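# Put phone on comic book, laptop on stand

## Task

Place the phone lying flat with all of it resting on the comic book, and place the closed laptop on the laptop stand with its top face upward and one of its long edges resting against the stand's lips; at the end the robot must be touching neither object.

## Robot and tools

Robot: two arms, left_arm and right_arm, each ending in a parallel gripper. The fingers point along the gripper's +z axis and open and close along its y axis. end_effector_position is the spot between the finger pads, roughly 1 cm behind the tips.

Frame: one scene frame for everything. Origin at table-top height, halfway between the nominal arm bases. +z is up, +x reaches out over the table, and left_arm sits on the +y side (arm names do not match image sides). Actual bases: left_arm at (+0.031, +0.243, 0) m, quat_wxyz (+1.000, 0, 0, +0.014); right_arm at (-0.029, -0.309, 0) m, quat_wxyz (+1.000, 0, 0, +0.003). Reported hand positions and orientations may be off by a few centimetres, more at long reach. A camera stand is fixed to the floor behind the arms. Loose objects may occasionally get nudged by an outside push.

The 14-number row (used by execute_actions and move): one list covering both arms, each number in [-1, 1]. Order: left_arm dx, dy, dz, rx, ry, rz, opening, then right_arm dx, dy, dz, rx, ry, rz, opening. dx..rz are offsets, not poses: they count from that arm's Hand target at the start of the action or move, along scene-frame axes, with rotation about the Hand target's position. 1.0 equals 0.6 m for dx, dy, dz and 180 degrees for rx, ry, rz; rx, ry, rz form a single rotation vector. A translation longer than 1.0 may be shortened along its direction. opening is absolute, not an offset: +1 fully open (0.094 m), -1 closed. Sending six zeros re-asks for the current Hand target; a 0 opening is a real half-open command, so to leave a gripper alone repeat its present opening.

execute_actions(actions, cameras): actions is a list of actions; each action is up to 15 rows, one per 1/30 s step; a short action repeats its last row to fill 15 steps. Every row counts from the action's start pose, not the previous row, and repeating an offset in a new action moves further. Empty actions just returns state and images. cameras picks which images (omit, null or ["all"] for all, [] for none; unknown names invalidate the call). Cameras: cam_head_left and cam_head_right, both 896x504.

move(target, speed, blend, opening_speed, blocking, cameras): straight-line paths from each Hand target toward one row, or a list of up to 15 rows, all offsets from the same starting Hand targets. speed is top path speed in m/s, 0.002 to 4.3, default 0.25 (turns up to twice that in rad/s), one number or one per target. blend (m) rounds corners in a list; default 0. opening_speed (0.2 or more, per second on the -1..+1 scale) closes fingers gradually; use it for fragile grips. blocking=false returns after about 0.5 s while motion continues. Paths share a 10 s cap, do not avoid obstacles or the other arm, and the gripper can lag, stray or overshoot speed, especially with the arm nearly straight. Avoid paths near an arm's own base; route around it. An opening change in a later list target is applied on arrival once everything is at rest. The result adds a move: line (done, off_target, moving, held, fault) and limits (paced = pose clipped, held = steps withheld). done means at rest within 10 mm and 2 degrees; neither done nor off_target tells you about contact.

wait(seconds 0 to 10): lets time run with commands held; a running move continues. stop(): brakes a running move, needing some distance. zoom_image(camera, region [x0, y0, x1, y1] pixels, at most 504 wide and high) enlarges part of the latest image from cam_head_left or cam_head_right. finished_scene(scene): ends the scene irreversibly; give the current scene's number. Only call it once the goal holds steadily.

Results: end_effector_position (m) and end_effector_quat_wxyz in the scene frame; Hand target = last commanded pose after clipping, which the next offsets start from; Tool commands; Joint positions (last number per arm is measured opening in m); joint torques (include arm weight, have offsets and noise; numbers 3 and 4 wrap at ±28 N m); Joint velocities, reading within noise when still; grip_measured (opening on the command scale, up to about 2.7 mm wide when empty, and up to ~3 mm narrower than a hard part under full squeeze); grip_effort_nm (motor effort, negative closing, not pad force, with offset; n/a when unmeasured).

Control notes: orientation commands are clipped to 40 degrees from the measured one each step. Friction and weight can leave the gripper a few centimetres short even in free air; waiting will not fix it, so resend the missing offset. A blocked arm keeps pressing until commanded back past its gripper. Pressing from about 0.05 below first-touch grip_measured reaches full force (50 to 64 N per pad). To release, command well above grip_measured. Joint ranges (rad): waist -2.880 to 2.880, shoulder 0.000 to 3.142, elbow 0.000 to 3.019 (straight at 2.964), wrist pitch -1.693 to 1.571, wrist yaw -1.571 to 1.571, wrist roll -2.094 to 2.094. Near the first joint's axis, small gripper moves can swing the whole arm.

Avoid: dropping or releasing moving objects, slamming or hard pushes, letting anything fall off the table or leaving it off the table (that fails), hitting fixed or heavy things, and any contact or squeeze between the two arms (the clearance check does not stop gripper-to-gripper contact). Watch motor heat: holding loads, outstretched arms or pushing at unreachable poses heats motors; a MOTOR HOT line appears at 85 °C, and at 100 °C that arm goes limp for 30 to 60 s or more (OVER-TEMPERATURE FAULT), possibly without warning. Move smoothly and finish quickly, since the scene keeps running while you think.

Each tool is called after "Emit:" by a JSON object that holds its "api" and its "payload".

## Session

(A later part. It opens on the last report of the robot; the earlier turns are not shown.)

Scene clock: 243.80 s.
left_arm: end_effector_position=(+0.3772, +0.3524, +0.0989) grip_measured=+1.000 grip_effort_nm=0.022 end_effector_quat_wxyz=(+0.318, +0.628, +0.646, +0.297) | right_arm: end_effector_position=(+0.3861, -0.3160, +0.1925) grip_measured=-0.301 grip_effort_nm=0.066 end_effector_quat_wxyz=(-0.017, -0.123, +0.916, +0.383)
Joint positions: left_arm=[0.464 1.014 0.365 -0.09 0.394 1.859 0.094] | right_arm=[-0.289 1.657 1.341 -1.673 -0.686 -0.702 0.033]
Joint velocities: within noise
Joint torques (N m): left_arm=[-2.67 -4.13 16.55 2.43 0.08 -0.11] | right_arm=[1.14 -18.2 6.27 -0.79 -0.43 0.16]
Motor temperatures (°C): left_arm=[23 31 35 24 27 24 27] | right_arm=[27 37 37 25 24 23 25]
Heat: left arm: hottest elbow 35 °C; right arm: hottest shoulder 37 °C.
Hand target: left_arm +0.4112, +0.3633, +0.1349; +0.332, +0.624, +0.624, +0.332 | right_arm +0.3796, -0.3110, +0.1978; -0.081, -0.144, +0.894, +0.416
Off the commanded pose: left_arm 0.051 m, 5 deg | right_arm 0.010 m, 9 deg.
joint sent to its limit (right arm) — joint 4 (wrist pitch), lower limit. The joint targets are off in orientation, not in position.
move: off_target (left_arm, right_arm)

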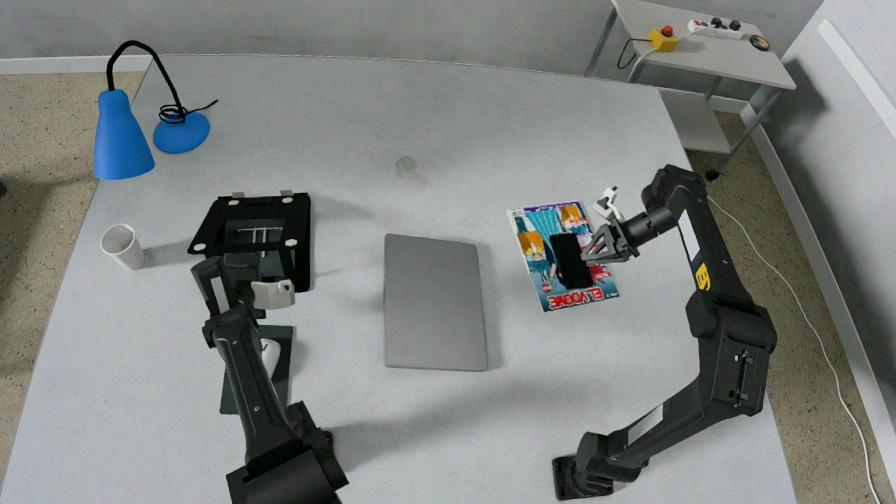

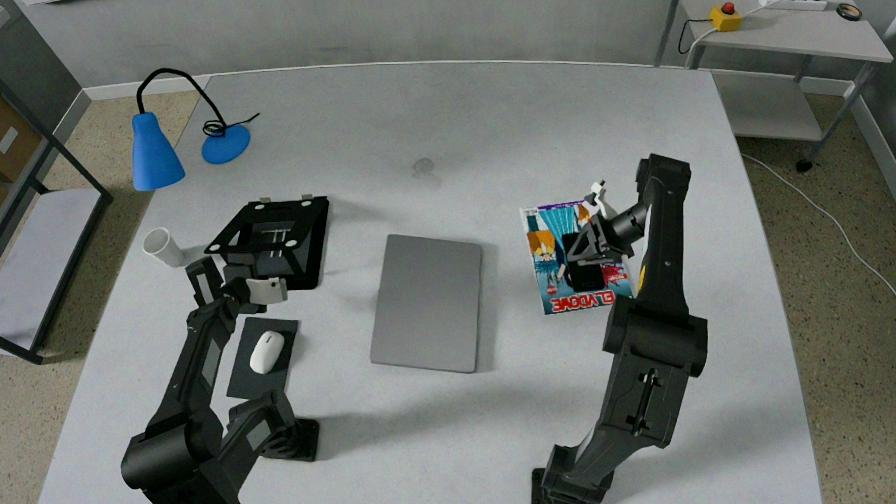

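Emit:
{"api": "move", "payload": {"target": [[-0.135,0,-0.055,0,0,0,1,0,0,0,0,0,0,-0.3],[-0.135,0,0.1,0,0,0,1,0,0,0,0,0,0,-0.3]], "speed": 0.25}}

Emit:
{"api": "zoom_image", "payload": {"camera": "cam_head_left", "region": [170, 180, 330, 340]}}

Emit:
{"api": "zoom_image", "payload": {"camera": "cam_head_right", "region": [170, 180, 330, 340]}}

Scene clock: 249.67 s.
left_arm: end_effector_position=(+0.3185, +0.3490, +0.1562) grip_measured=+1.000 grip_effort_nm=0.017 end_effector_quat_wxyz=(+0.330, +0.627, +0.639, +0.299) | right_arm: end_effector_position=(+0.3861, -0.3160, +0.1925) grip_measured=-0.301 grip_effort_nm=0.066 end_effector_quat_wxyz=(-0.017, -0.123, +0.916, +0.383)
Joint positions: left_arm=[0.618 0.667 0.387 -0.494 0.53 1.971 0.094] | right_arm=[-0.289 1.657 1.341 -1.673 -0.686 -0.702 0.033]
Joint velocities: within noise
Joint torques (N m): left_arm=[-0.15 -2.9 17.85 1.01 0.35 0.04] | right_arm=[1.08 -18.32 6.28 -0.83 -0.43 0.17]
Motor temperatures (°C): left_arm=[23 31 37 24 27 24 27] | right_arm=[27 37 37 25 24 23 25]
Heat: left arm: hottest elbow 37 °C; right arm: hottest shoulder 37 °C.
Hand target: left_arm +0.3302, +0.3634, +0.1949; +0.332, +0.624, +0.624, +0.333 | right_arm +0.3796, -0.3110, +0.1978; -0.081, -0.144, +0.894, +0.416
Off the commanded pose: left_arm 0.043 m, 4 deg | right_arm 0.010 m, 9 deg.
joint sent to its limit (right arm) — joint 4 (wrist pitch), lower limit. The joint targets are off in orientation, not in position.
move: off_target (left_arm, right_arm)

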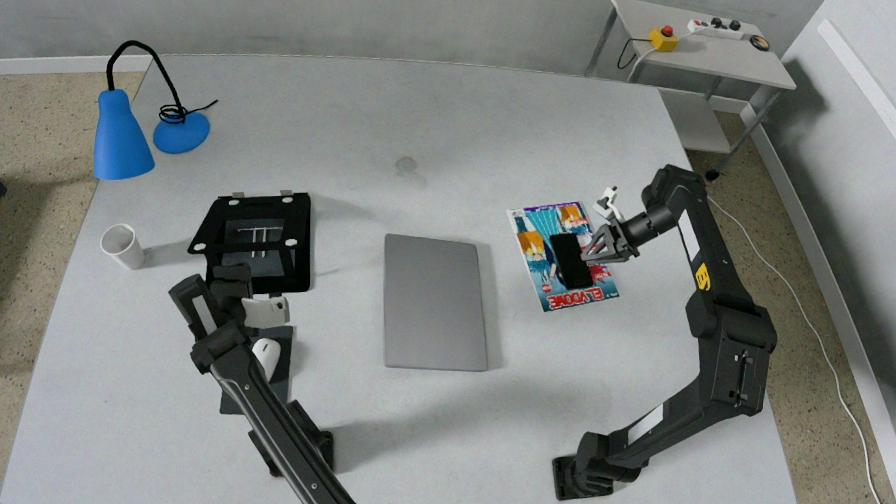

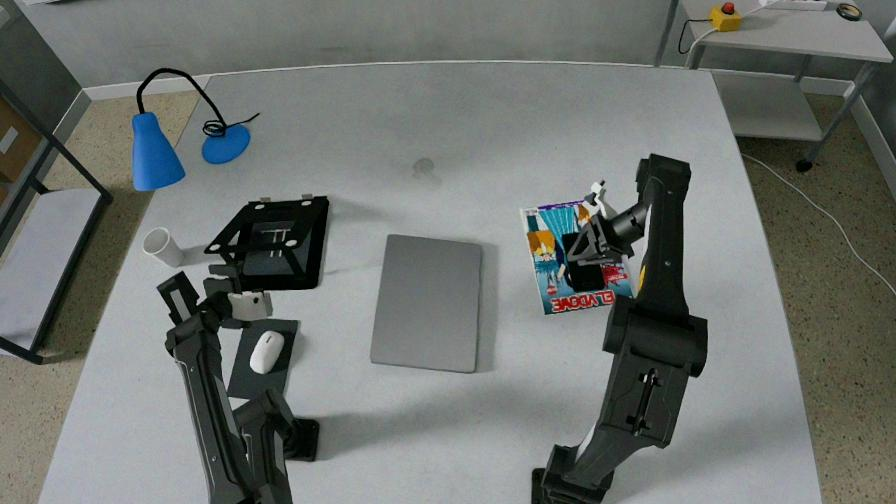

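Scaled by 3.150.

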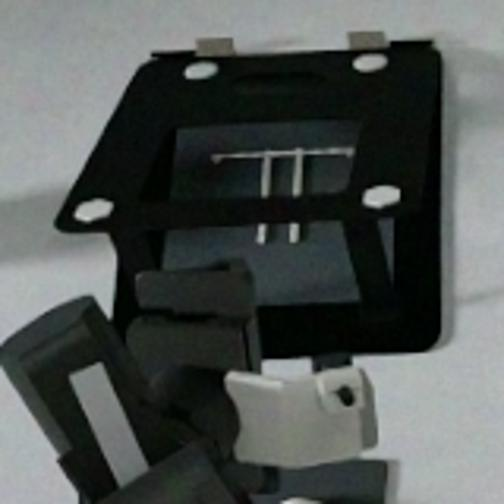

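Scaled by 3.150.

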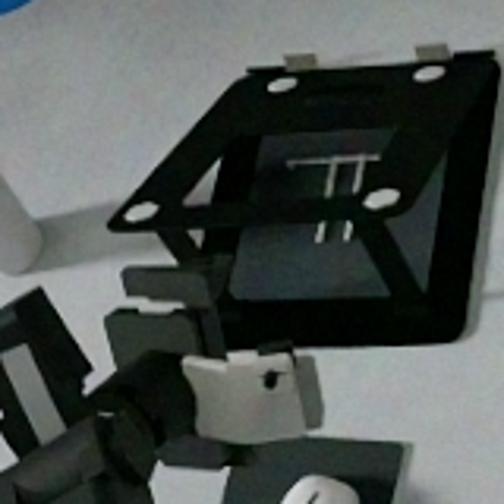

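Emit:
{"api": "move", "payload": {"target": [0,0,0.03,0,0,0,1,0,0,0,0,0,0,-0.3], "speed": 0.25}}

Emit:
{"api": "zoom_image", "payload": {"camera": "cam_head_left", "region": [200, 220, 300, 320]}}

Emit:
{"api": "zoom_image", "payload": {"camera": "cam_head_right", "region": [190, 220, 290, 320]}}

Scene clock: 259.63 s.
left_arm: end_effector_position=(+0.3188, +0.3492, +0.1717) grip_measured=+1.000 grip_effort_nm=0.022 end_effector_quat_wxyz=(+0.330, +0.628, +0.639, +0.298) | right_arm: end_effector_position=(+0.3861, -0.3160, +0.1925) grip_measured=-0.301 grip_effort_nm=0.061 end_effector_quat_wxyz=(-0.017, -0.123, +0.916, +0.383)
Joint positions: left_arm=[0.618 0.652 0.426 -0.552 0.53 1.972 0.094] | right_arm=[-0.289 1.657 1.341 -1.673 -0.686 -0.702 0.033]
Joint velocities: within noise
Joint torques (N m): left_arm=[-0.32 -2.78 18.4 0.91 0.36 0.02] | right_arm=[1.14 -18.32 6.28 -0.81 -0.42 0.17]
Motor temperatures (°C): left_arm=[23 29 39 24 27 24 27] | right_arm=[27 37 36 25 24 23 25]
Heat: left arm: hottest elbow 39 °C; right arm: hottest shoulder 37 °C.
Hand target: left_arm +0.3302, +0.3633, +0.2130; +0.332, +0.624, +0.624, +0.333 | right_arm +0.3796, -0.3110, +0.1978; -0.081, -0.144, +0.894, +0.416
Off the commanded pose: left_arm 0.045 m, 4 deg | right_arm 0.010 m, 9 deg.
joint sent to its limit (right arm) — joint 4 (wrist pitch), lower limit. The joint targets are off in orientation, not in position.
move: off_target (left_arm, right_arm)

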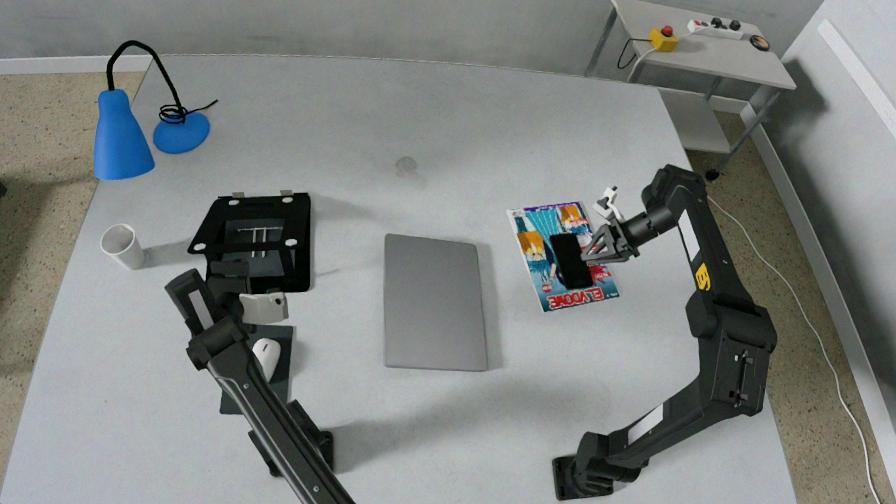

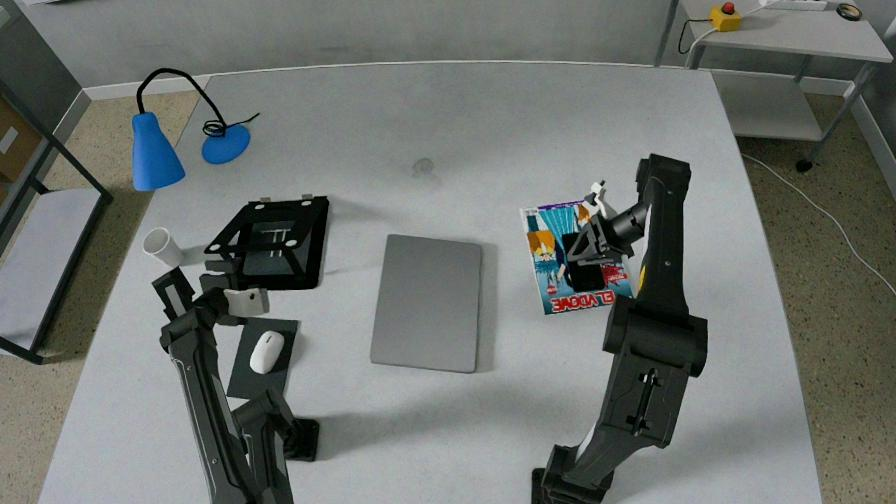

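Scaled by 5.040.

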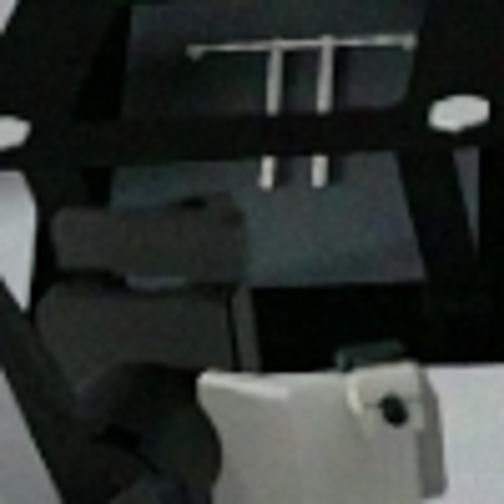

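Scaled by 5.040.

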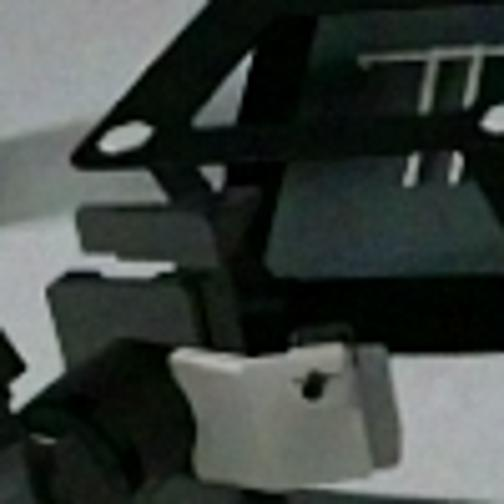

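Emit:
{"api": "move", "payload": {"target": [0.06,0.005,0.045,0,0,0,1,0,0,0,0,0,0,-0.3], "speed": 0.2}}

Emit:
{"api": "zoom_image", "payload": {"camera": "cam_head_left", "region": [200, 220, 300, 320]}}

Emit:
{"api": "zoom_image", "payload": {"camera": "cam_head_right", "region": [190, 220, 290, 320]}}

Scene clock: 267.73 s.
left_arm: end_effector_position=(+0.3455, +0.3589, +0.1999) grip_measured=+1.000 grip_effort_nm=0.017 end_effector_quat_wxyz=(+0.323, +0.625, +0.643, +0.301) | right_arm: end_effector_position=(+0.3861, -0.3160, +0.1925) grip_measured=-0.301 grip_effort_nm=0.066 end_effector_quat_wxyz=(-0.017, -0.123, +0.916, +0.383)
Joint positions: left_arm=[0.566 0.731 0.527 -0.552 0.475 1.929 0.094] | right_arm=[-0.289 1.657 1.341 -1.673 -0.686 -0.702 0.033]
Joint velocities: within noise
Joint torques (N m): left_arm=[-2.55 -2.78 18.47 1.73 0.08 -0.13] | right_arm=[1.08 -18.2 6.27 -0.8 -0.42 0.16]
Motor temperatures (°C): left_arm=[23 29 41 24 27 24 27] | right_arm=[27 37 36 25 24 23 25]
Heat: left arm: hottest elbow 41 °C; right arm: hottest shoulder 37 °C.
Hand target: left_arm +0.3663, +0.3663, +0.2400; +0.332, +0.624, +0.624, +0.332 | right_arm +0.3796, -0.3110, +0.1978; -0.081, -0.144, +0.894, +0.416
Off the commanded pose: left_arm 0.046 m, 4 deg | right_arm 0.010 m, 9 deg.
joint sent to its limit (right arm) — joint 4 (wrist pitch), lower limit. The joint targets are off in orientation, not in position.
move: off_target (left_arm, right_arm)

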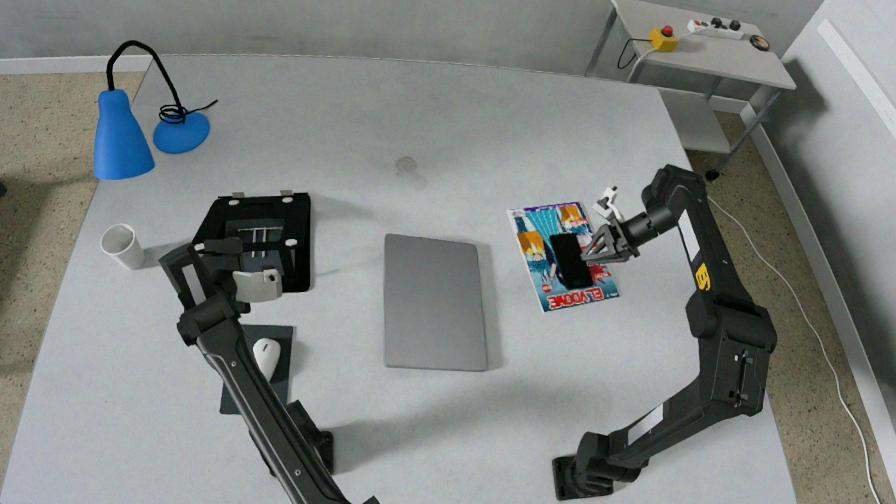

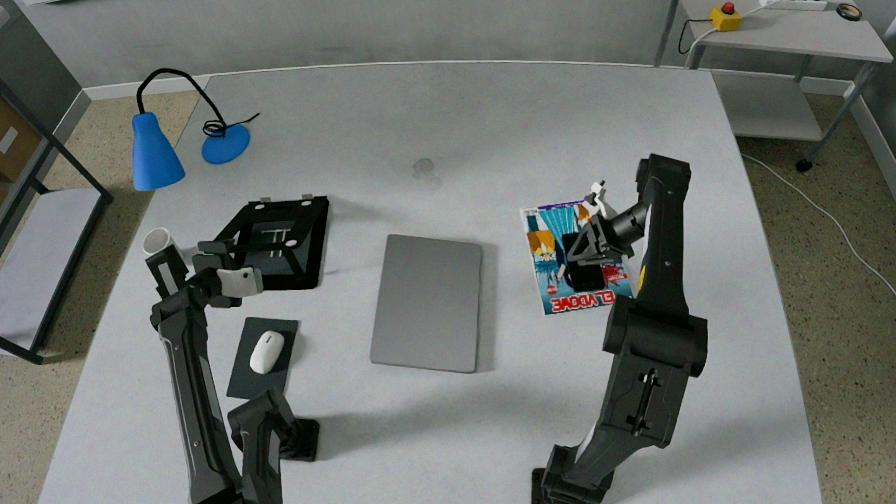

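Scaled by 5.040.

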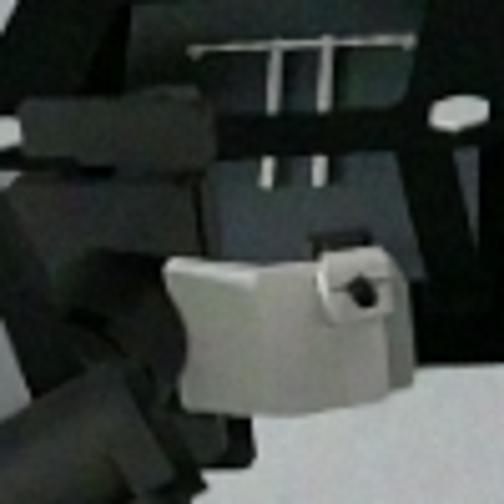

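Scaled by 5.040.

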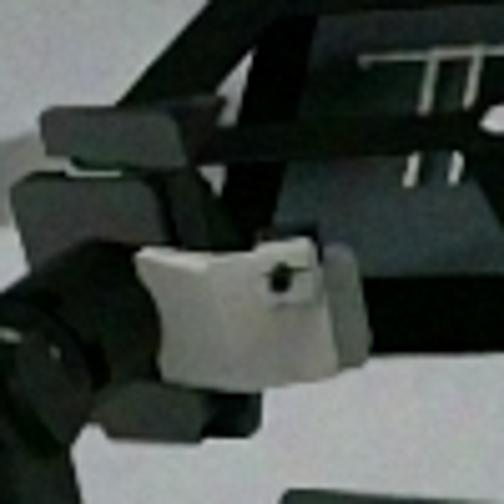

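Emit:
{"api": "move", "payload": {"target": [0.1,-0.01,-0.06,0,0,0,1,0,0,0,0,0,0,-0.3], "speed": 0.1}}

Emit:
{"api": "zoom_image", "payload": {"camera": "cam_head_left", "region": [180, 180, 320, 320]}}

Emit:
{"api": "zoom_image", "payload": {"camera": "cam_head_right", "region": [190, 180, 330, 320]}}

Scene clock: 271.97 s.
left_arm: end_effector_position=(+0.4002, +0.3544, +0.1684) grip_measured=+1.000 grip_effort_nm=0.017 end_effector_quat_wxyz=(+0.318, +0.628, +0.642, +0.303) | right_arm: end_effector_position=(+0.3861, -0.3160, +0.1925) grip_measured=-0.301 grip_effort_nm=0.066 end_effector_quat_wxyz=(-0.017, -0.123, +0.916, +0.383)
Joint positions: left_arm=[0.428 0.936 0.527 -0.308 0.366 1.837 0.094] | right_arm=[-0.289 1.657 1.341 -1.673 -0.686 -0.702 0.033]
Joint velocities: within noise
Joint torques (N m): left_arm=[-2.14 -5.19 17.1 2.25 0.03 -0.14] | right_arm=[1.14 -18.32 6.3 -0.8 -0.42 0.16]
Motor temperatures (°C): left_arm=[23 29 42 24 27 24 27] | right_arm=[27 37 35 25 24 23 25]
Heat: left arm: hottest elbow 42 °C; right arm: hottest shoulder 37 °C.
Hand target: left_arm +0.4263, +0.3604, +0.2040; +0.332, +0.624, +0.624, +0.333 | right_arm +0.3796, -0.3110, +0.1978; -0.081, -0.144, +0.894, +0.416
Off the commanded pose: left_arm 0.045 m, 4 deg | right_arm 0.010 m, 9 deg.
joint sent to its limit (right arm) — joint 4 (wrist pitch), lower limit. The joint targets are off in orientation, not in position.
move: off_target (left_arm, right_arm)

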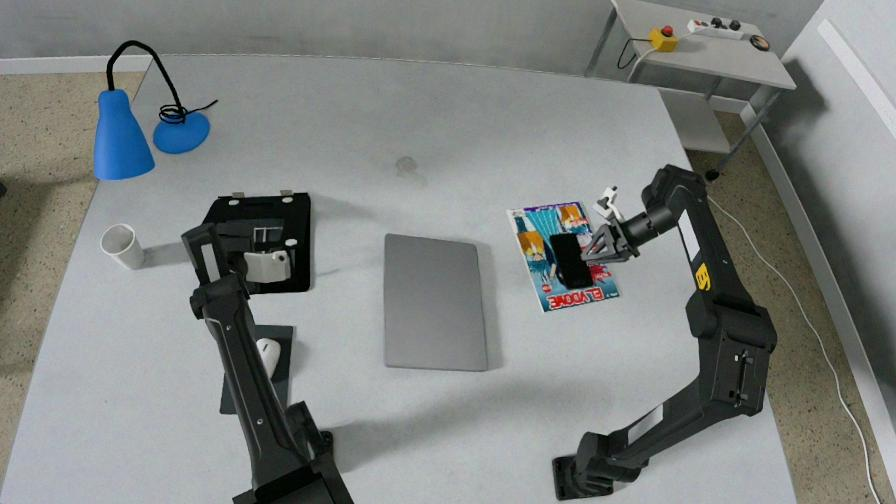

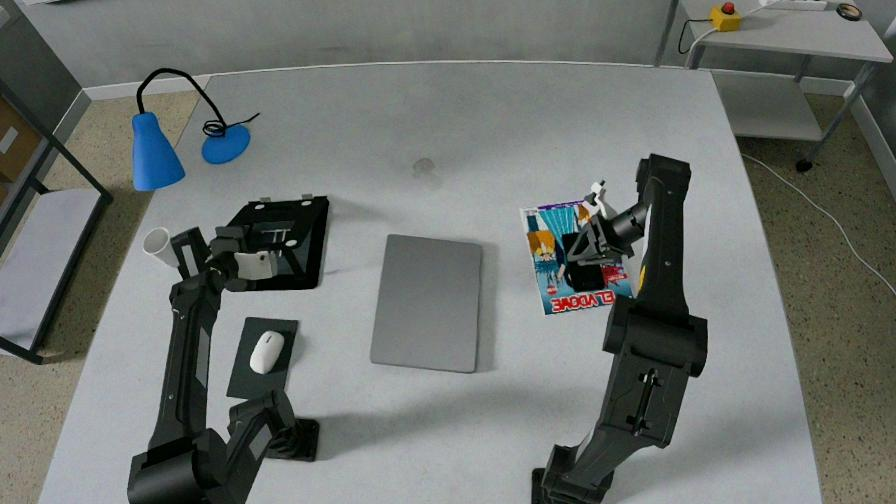

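Scaled by 3.600.

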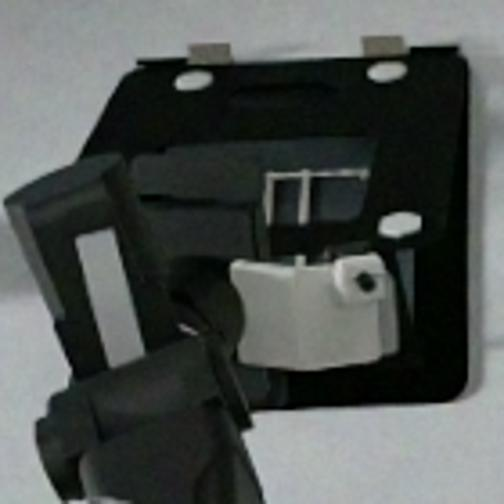

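Scaled by 3.600.

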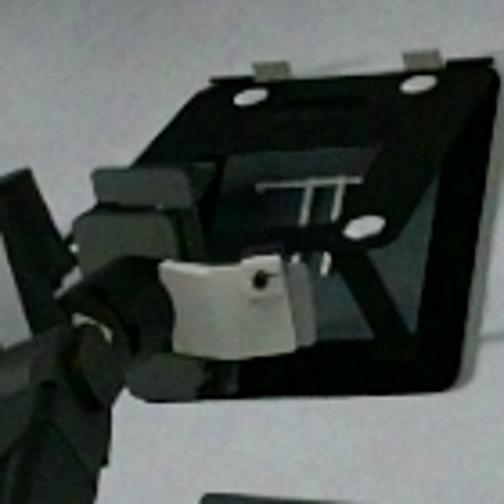

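Emit:
{"api": "move", "payload": {"target": [0,0,-0.01,0,0,0,-1,0,0,0,0,0,0,-0.3], "speed": 0.1, "opening_speed": 1}}

Emit:
{"api": "zoom_image", "payload": {"camera": "cam_head_left", "region": [180, 180, 320, 320]}}

Emit:
{"api": "zoom_image", "payload": {"camera": "cam_head_right", "region": [190, 180, 330, 320]}}

Scene clock: 277.50 s.
left_arm: end_effector_position=(+0.4038, +0.3560, +0.1682) grip_measured=-0.978 grip_effort_nm=-0.916 end_effector_quat_wxyz=(+0.320, +0.627, +0.640, +0.308) | right_arm: end_effector_position=(+0.3861, -0.3160, +0.1925) grip_measured=-0.301 grip_effort_nm=0.066 end_effector_quat_wxyz=(-0.017, -0.123, +0.916, +0.383)
Joint positions: left_arm=[0.427 0.948 0.527 -0.285 0.365 1.836 0.001] | right_arm=[-0.289 1.657 1.341 -1.673 -0.686 -0.702 0.033]
Joint velocities: within noise
Joint torques (N m): left_arm=[-2.73 -5.25 16.21 2.18 0.07 -0.09] | right_arm=[1.08 -18.32 6.31 -0.8 -0.43 0.17]
Motor temperatures (°C): left_arm=[23 28 42 24 27 24 27] | right_arm=[27 37 35 25 24 23 25]
Heat: left arm: hottest elbow 42 °C; right arm: hottest shoulder 37 °C.
Hand target: left_arm +0.4263, +0.3604, +0.1980; +0.332, +0.624, +0.624, +0.333 | right_arm +0.3796, -0.3110, +0.1978; -0.081, -0.144, +0.894, +0.416
Off the commanded pose: left_arm 0.038 m, 4 deg | right_arm 0.010 m, 9 deg.
joint sent to its limit (right arm) — joint 4 (wrist pitch), lower limit. The joint targets are off in orientation, not in position.
move: off_target (left_arm, right_arm)

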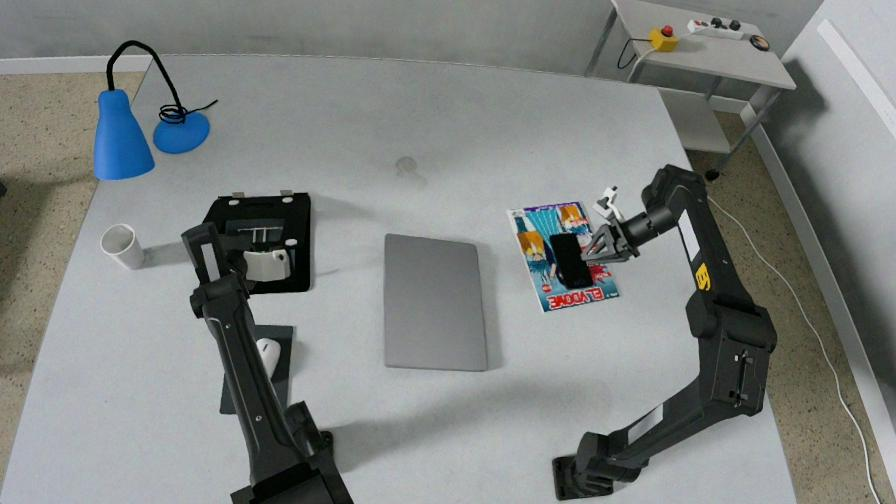

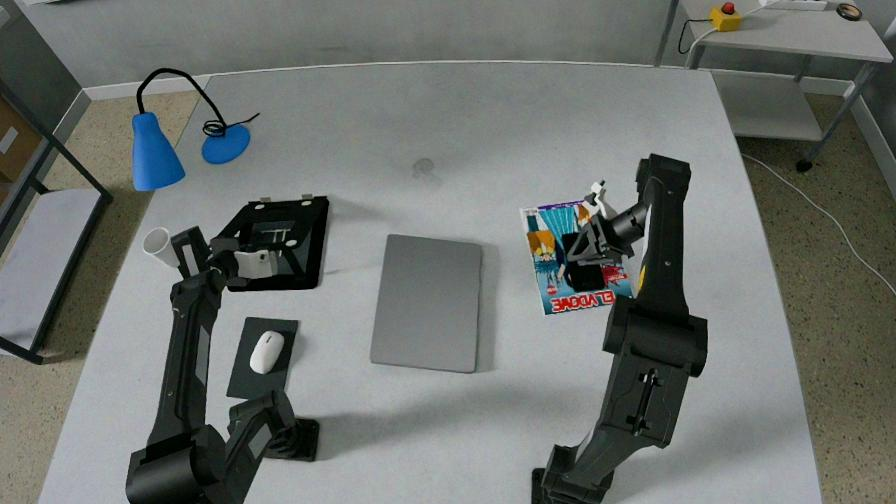

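Scaled by 3.600.

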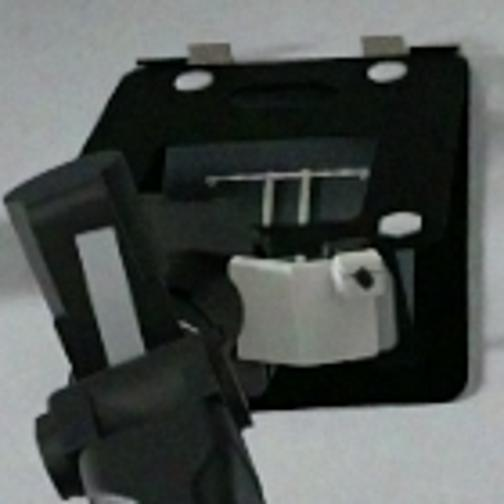

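Scaled by 3.600.

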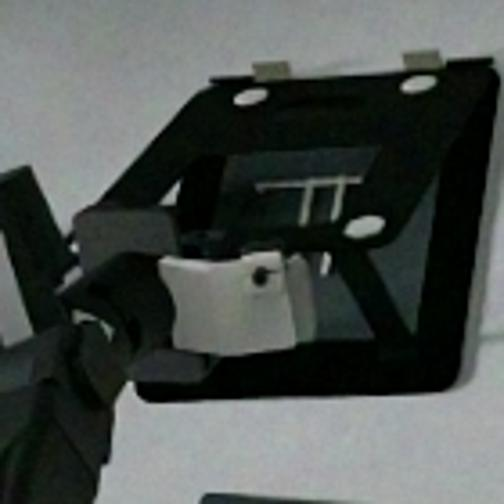

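Emit:
{"api": "move", "payload": {"target": [-0.08,0,0.0,0,0,0,-1,0,0,0,0,0,0,-0.3], "speed": 0.15}}

Emit:
{"api": "zoom_image", "payload": {"camera": "cam_head_left", "region": [180, 180, 320, 320]}}

Emit:
{"api": "zoom_image", "payload": {"camera": "cam_head_right", "region": [190, 180, 330, 320]}}

Scene clock: 282.10 s.
left_arm: end_effector_position=(+0.3842, +0.3579, +0.2026) grip_measured=-0.981 grip_effort_nm=-0.994 end_effector_quat_wxyz=(+0.336, +0.625, +0.620, +0.334) | right_arm: end_effector_position=(+0.3861, -0.3160, +0.1925) grip_measured=-0.301 grip_effort_nm=0.066 end_effector_quat_wxyz=(-0.017, -0.123, +0.916, +0.383)
Joint positions: left_arm=[0.482 0.823 0.527 -0.354 0.426 1.875 0.001] | right_arm=[-0.289 1.657 1.341 -1.673 -0.686 -0.702 0.033]
Joint velocities: within noise
Joint torques (N m): left_arm=[0.26 -5.42 10.44 1.17 0.32 0.03] | right_arm=[1.14 -18.26 6.28 -0.79 -0.42 0.17]
Motor temperatures (°C): left_arm=[23 28 42 24 27 24 27] | right_arm=[27 37 35 25 24 23 25]
Heat: left arm: hottest elbow 42 °C; right arm: hottest shoulder 37 °C.
Hand target: left_arm +0.3783, +0.3604, +0.1980; +0.332, +0.624, +0.624, +0.333 | right_arm +0.3796, -0.3110, +0.1978; -0.081, -0.144, +0.894, +0.416
Off the commanded pose: left_arm 0.008 m, 1 deg | right_arm 0.010 m, 9 deg.
joint sent to its limit (right arm) — joint 4 (wrist pitch), lower limit. The joint targets are off in orientation, not in position.
move: off_target (right_arm)

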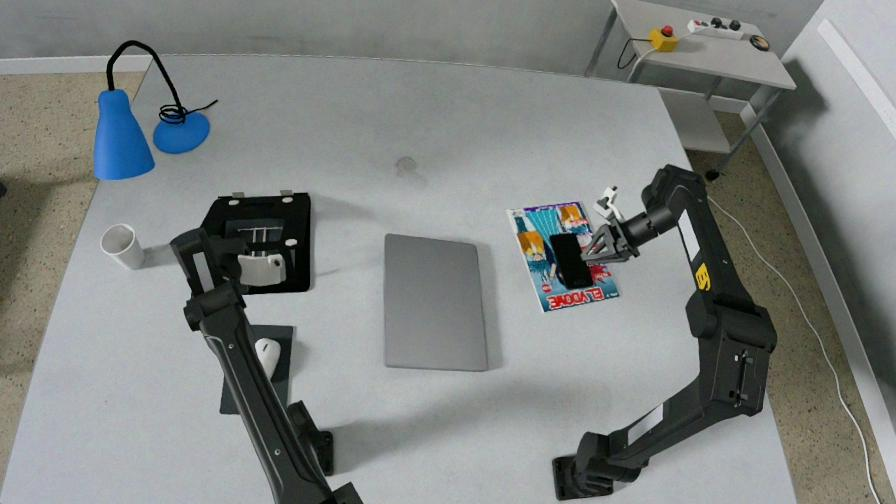

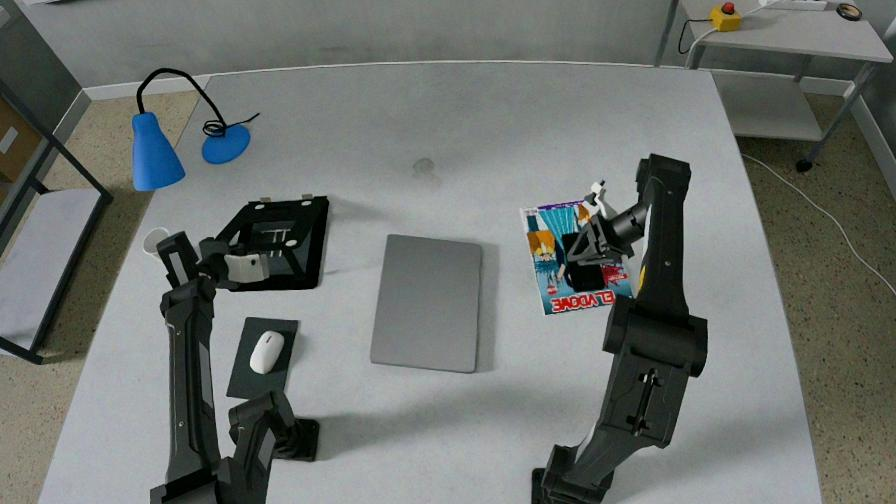

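Scaled by 3.600.

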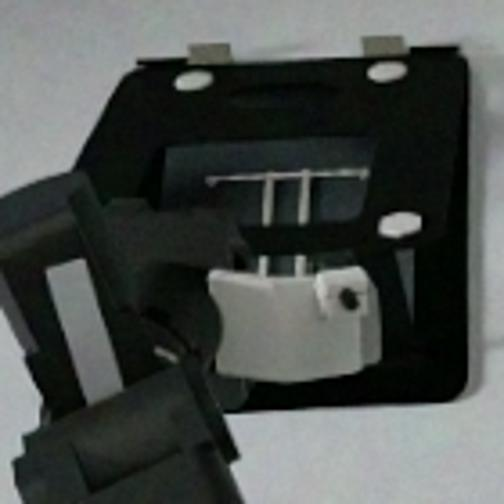

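Scaled by 3.600.

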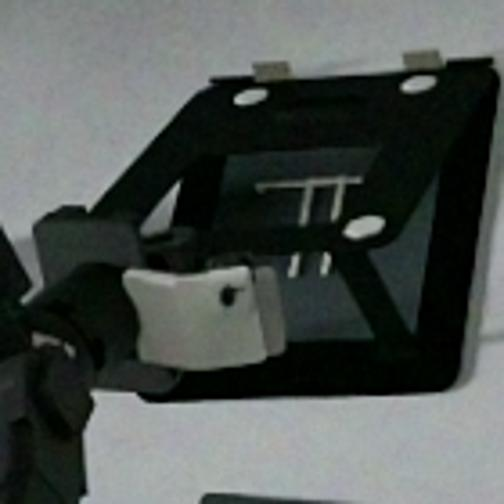

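Emit:
{"api": "move", "payload": {"target": [[0,0,-0.125,0,-0.035,0,1,0,0,0,0,0,0,-0.3],[0.117,0,-0.165,0,-0.035,0,1,0,0,0,0,0,0,-0.3]], "speed": 0.15}}

Emit:
{"api": "zoom_image", "payload": {"camera": "cam_head_left", "region": [180, 180, 320, 320]}}

Emit:
{"api": "zoom_image", "payload": {"camera": "cam_head_right", "region": [190, 180, 330, 320]}}

Scene clock: 297.20 s.
left_arm: end_effector_position=(+0.4260, +0.3558, +0.0823) grip_measured=+0.998 grip_effort_nm=0.110 end_effector_quat_wxyz=(+0.357, +0.608, +0.617, +0.350) | right_arm: end_effector_position=(+0.3861, -0.3160, +0.1925) grip_measured=-0.301 grip_effort_nm=0.071 end_effector_quat_wxyz=(-0.017, -0.123, +0.916, +0.383)
Joint positions: left_arm=[0.407 1.271 0.354 0.35 0.376 1.784 0.094] | right_arm=[-0.289 1.657 1.341 -1.673 -0.686 -0.702 0.033]
Joint velocities: within noise
Joint torques (N m): left_arm=[-2.61 -7.06 12.27 2.25 -0.07 -0.11] | right_arm=[1.08 -18.32 6.27 -0.81 -0.42 0.17]
Motor temperatures (°C): left_arm=[23 28 40 24 27 24 27] | right_arm=[27 37 35 25 24 23 25]
Heat: left arm: hottest elbow 40 °C; right arm: hottest shoulder 37 °C.
Hand target: left_arm +0.4483, +0.3603, +0.0989; +0.366, +0.605, +0.605, +0.366 | right_arm +0.3796, -0.3110, +0.1978; -0.081, -0.144, +0.894, +0.416
Off the commanded pose: left_arm 0.028 m, 3 deg | right_arm 0.010 m, 9 deg.
joint sent to its limit (right arm) — joint 4 (wrist pitch), lower limit. The joint targets are off in orientation, not in position.
move: off_target (left_arm, right_arm)

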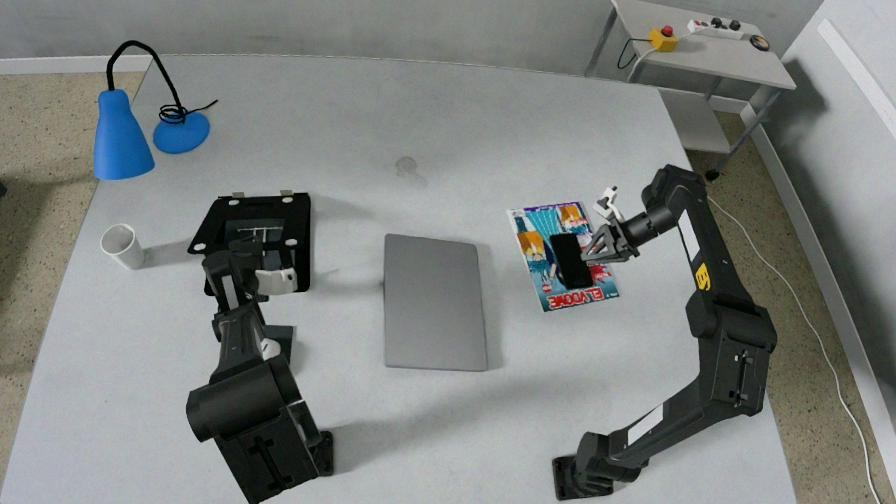

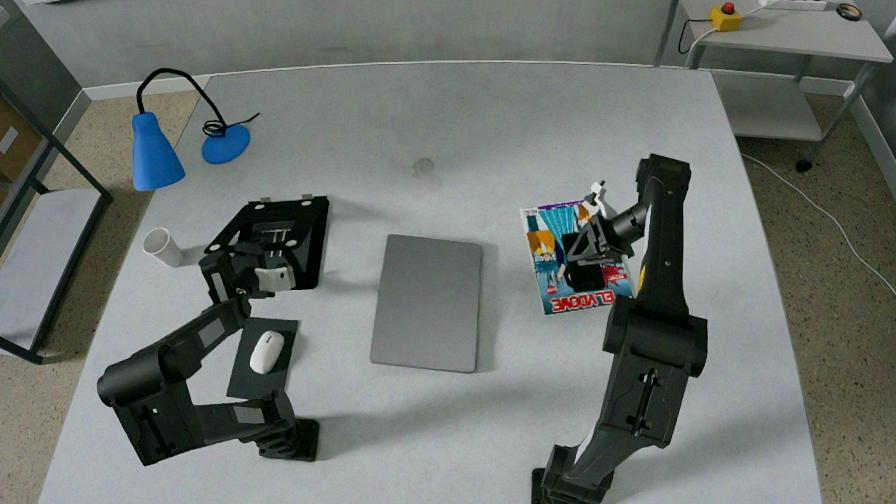

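Scaled by 3.600.

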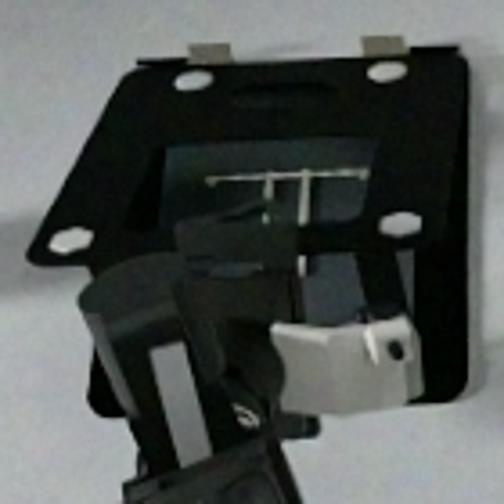

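Scaled by 3.600.

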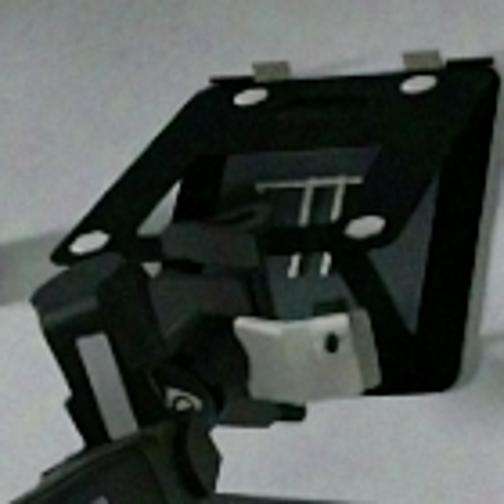

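Emit:
{"api": "move", "payload": {"target": [0.01,0,-0.005,0,0,0,-1,0,0,0,0,0,0,-0.3], "speed": 0.1, "opening_speed": 1, "cameras": []}}

Scene clock: 306.57 s.
left_arm: end_effector_position=(+0.4570, +0.3612, +0.1177) grip_measured=-0.844 grip_effort_nm=-1.004 end_effector_quat_wxyz=(+0.369, +0.614, +0.572, +0.400) | right_arm: end_effector_position=(+0.3861, -0.3160, +0.1925) grip_measured=-0.301 grip_effort_nm=0.061 end_effector_quat_wxyz=(-0.017, -0.123, +0.916, +0.383)
Joint positions: left_arm=[0.388 1.281 0.413 0.413 0.374 1.823 0.007] | right_arm=[-0.289 1.657 1.341 -1.673 -0.686 -0.702 0.033]
Joint velocities: within noise
Joint torques (N m): left_arm=[-1.61 -6.01 8.38 0.62 -0.32 -0.55] | right_arm=[1.14 -18.32 6.28 -0.81 -0.42 0.16]
Motor temperatures (°C): left_arm=[23 27 39 24 27 24 27] | right_arm=[27 37 34 25 24 23 25]
Heat: left arm: hottest elbow 39 °C; right arm: hottest shoulder 37 °C.
Hand target: left_arm +0.4544, +0.3603, +0.0958; +0.366, +0.605, +0.605, +0.366 | right_arm +0.3796, -0.3110, +0.1978; -0.081, -0.144, +0.894, +0.416
Off the commanded pose: left_arm 0.022 m, 6 deg | right_arm 0.010 m, 9 deg.
joint sent to its limit (right arm) — joint 4 (wrist pitch), lower limit. The joint targets are off in orientation, not in position.
move: off_target (left_arm, right_arm)
No camera images: "cameras" was empty.

Emit:
{"api": "move", "payload": {"target": [[0.002,0,0.03,0,0,0,0.6,0,0,0,0,0,0,-0.3],[-0.15,0,0.1,0,0,0,0.6,0,0,0,0,0,0,-0.3],[-0.1,0.03,0.32,-0.259,0,0.428,1,0,0,0,0,0,0,-0.3],[0,0.025,0.22,-0.508,0,0.839,1,0,0,0,0,0,0,-0.3]], "speed": 0.4}}

Emit:
{"api": "zoom_image", "payload": {"camera": "cam_head_left", "region": [180, 180, 320, 320]}}

Emit:
{"api": "zoom_image", "payload": {"camera": "cam_head_right", "region": [190, 180, 330, 320]}}

Scene clock: 334.97 s.
left_arm: end_effector_position=(+0.4362, +0.3652, +0.2058) grip_measured=+0.998 grip_effort_nm=0.120 end_effector_quat_wxyz=(-0.010, -0.681, +0.732, +0.023) | right_arm: end_effector_position=(+0.3861, -0.3160, +0.1925) grip_measured=-0.301 grip_effort_nm=0.071 end_effector_quat_wxyz=(-0.017, -0.123, +0.916, +0.383)
Joint positions: left_arm=[0.253 1.482 1.323 -1.45 -0.032 -1.218 0.094] | right_arm=[-0.289 1.657 1.341 -1.673 -0.686 -0.702 0.033]
Joint velocities: within noise
Joint torques (N m): left_arm=[-0.26 -13.57 16.62 -0.38 0 -0.07] | right_arm=[1.08 -18.32 6.3 -0.83 -0.42 0.17]
Motor temperatures (°C): left_arm=[23 27 37 24 27 24 28] | right_arm=[27 37 34 25 24 23 25]
Heat: left arm: hottest elbow 37 °C; right arm: hottest shoulder 37 °C.
Hand target: left_arm +0.4544, +0.3753, +0.2279; -0.011, +0.689, -0.725, -0.011 | right_arm +0.3796, -0.3110, +0.1978; -0.081, -0.144, +0.894, +0.416
Off the commanded pose: left_arm 0.030 m, 3 deg | right_arm 0.010 m, 9 deg.
joint sent to its limit (right arm) — joint 4 (wrist pitch), lower limit. The joint targets are off in orientation, not in position.
move: off_target (left_arm, right_arm); target 3's new opening was sent with left_arm's hand 0.040 m and 3 deg from that target

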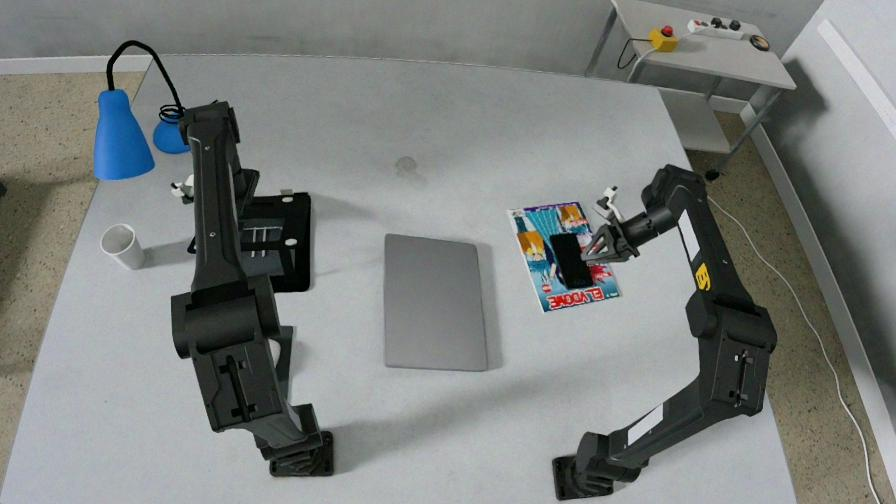

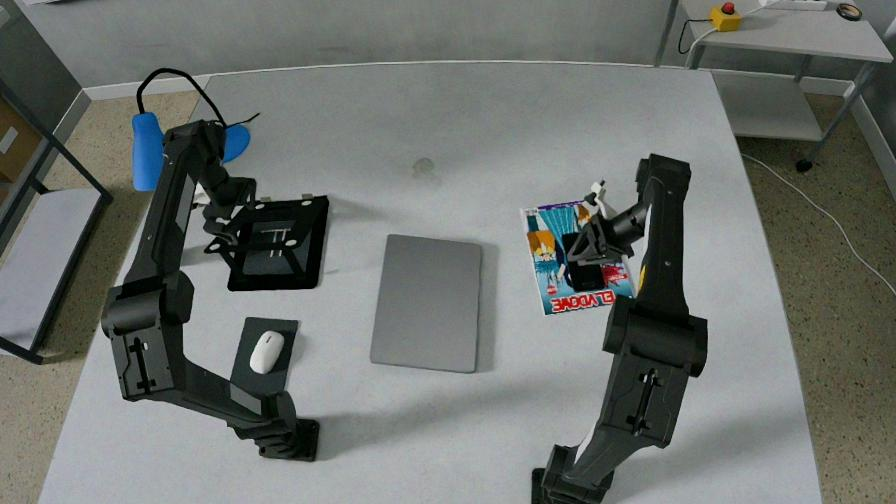

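Scaled by 3.600.

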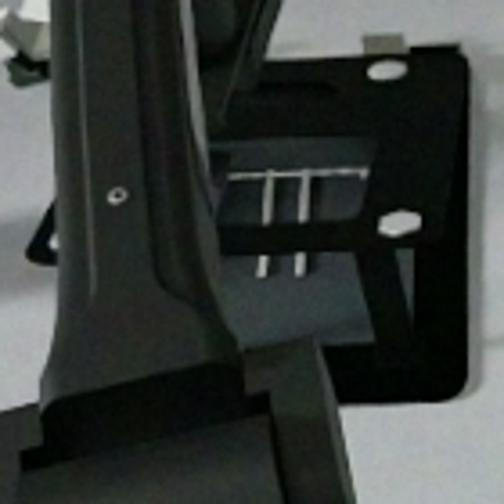

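Scaled by 3.600.

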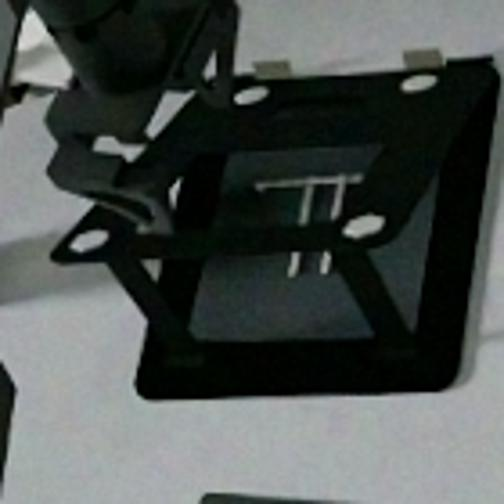

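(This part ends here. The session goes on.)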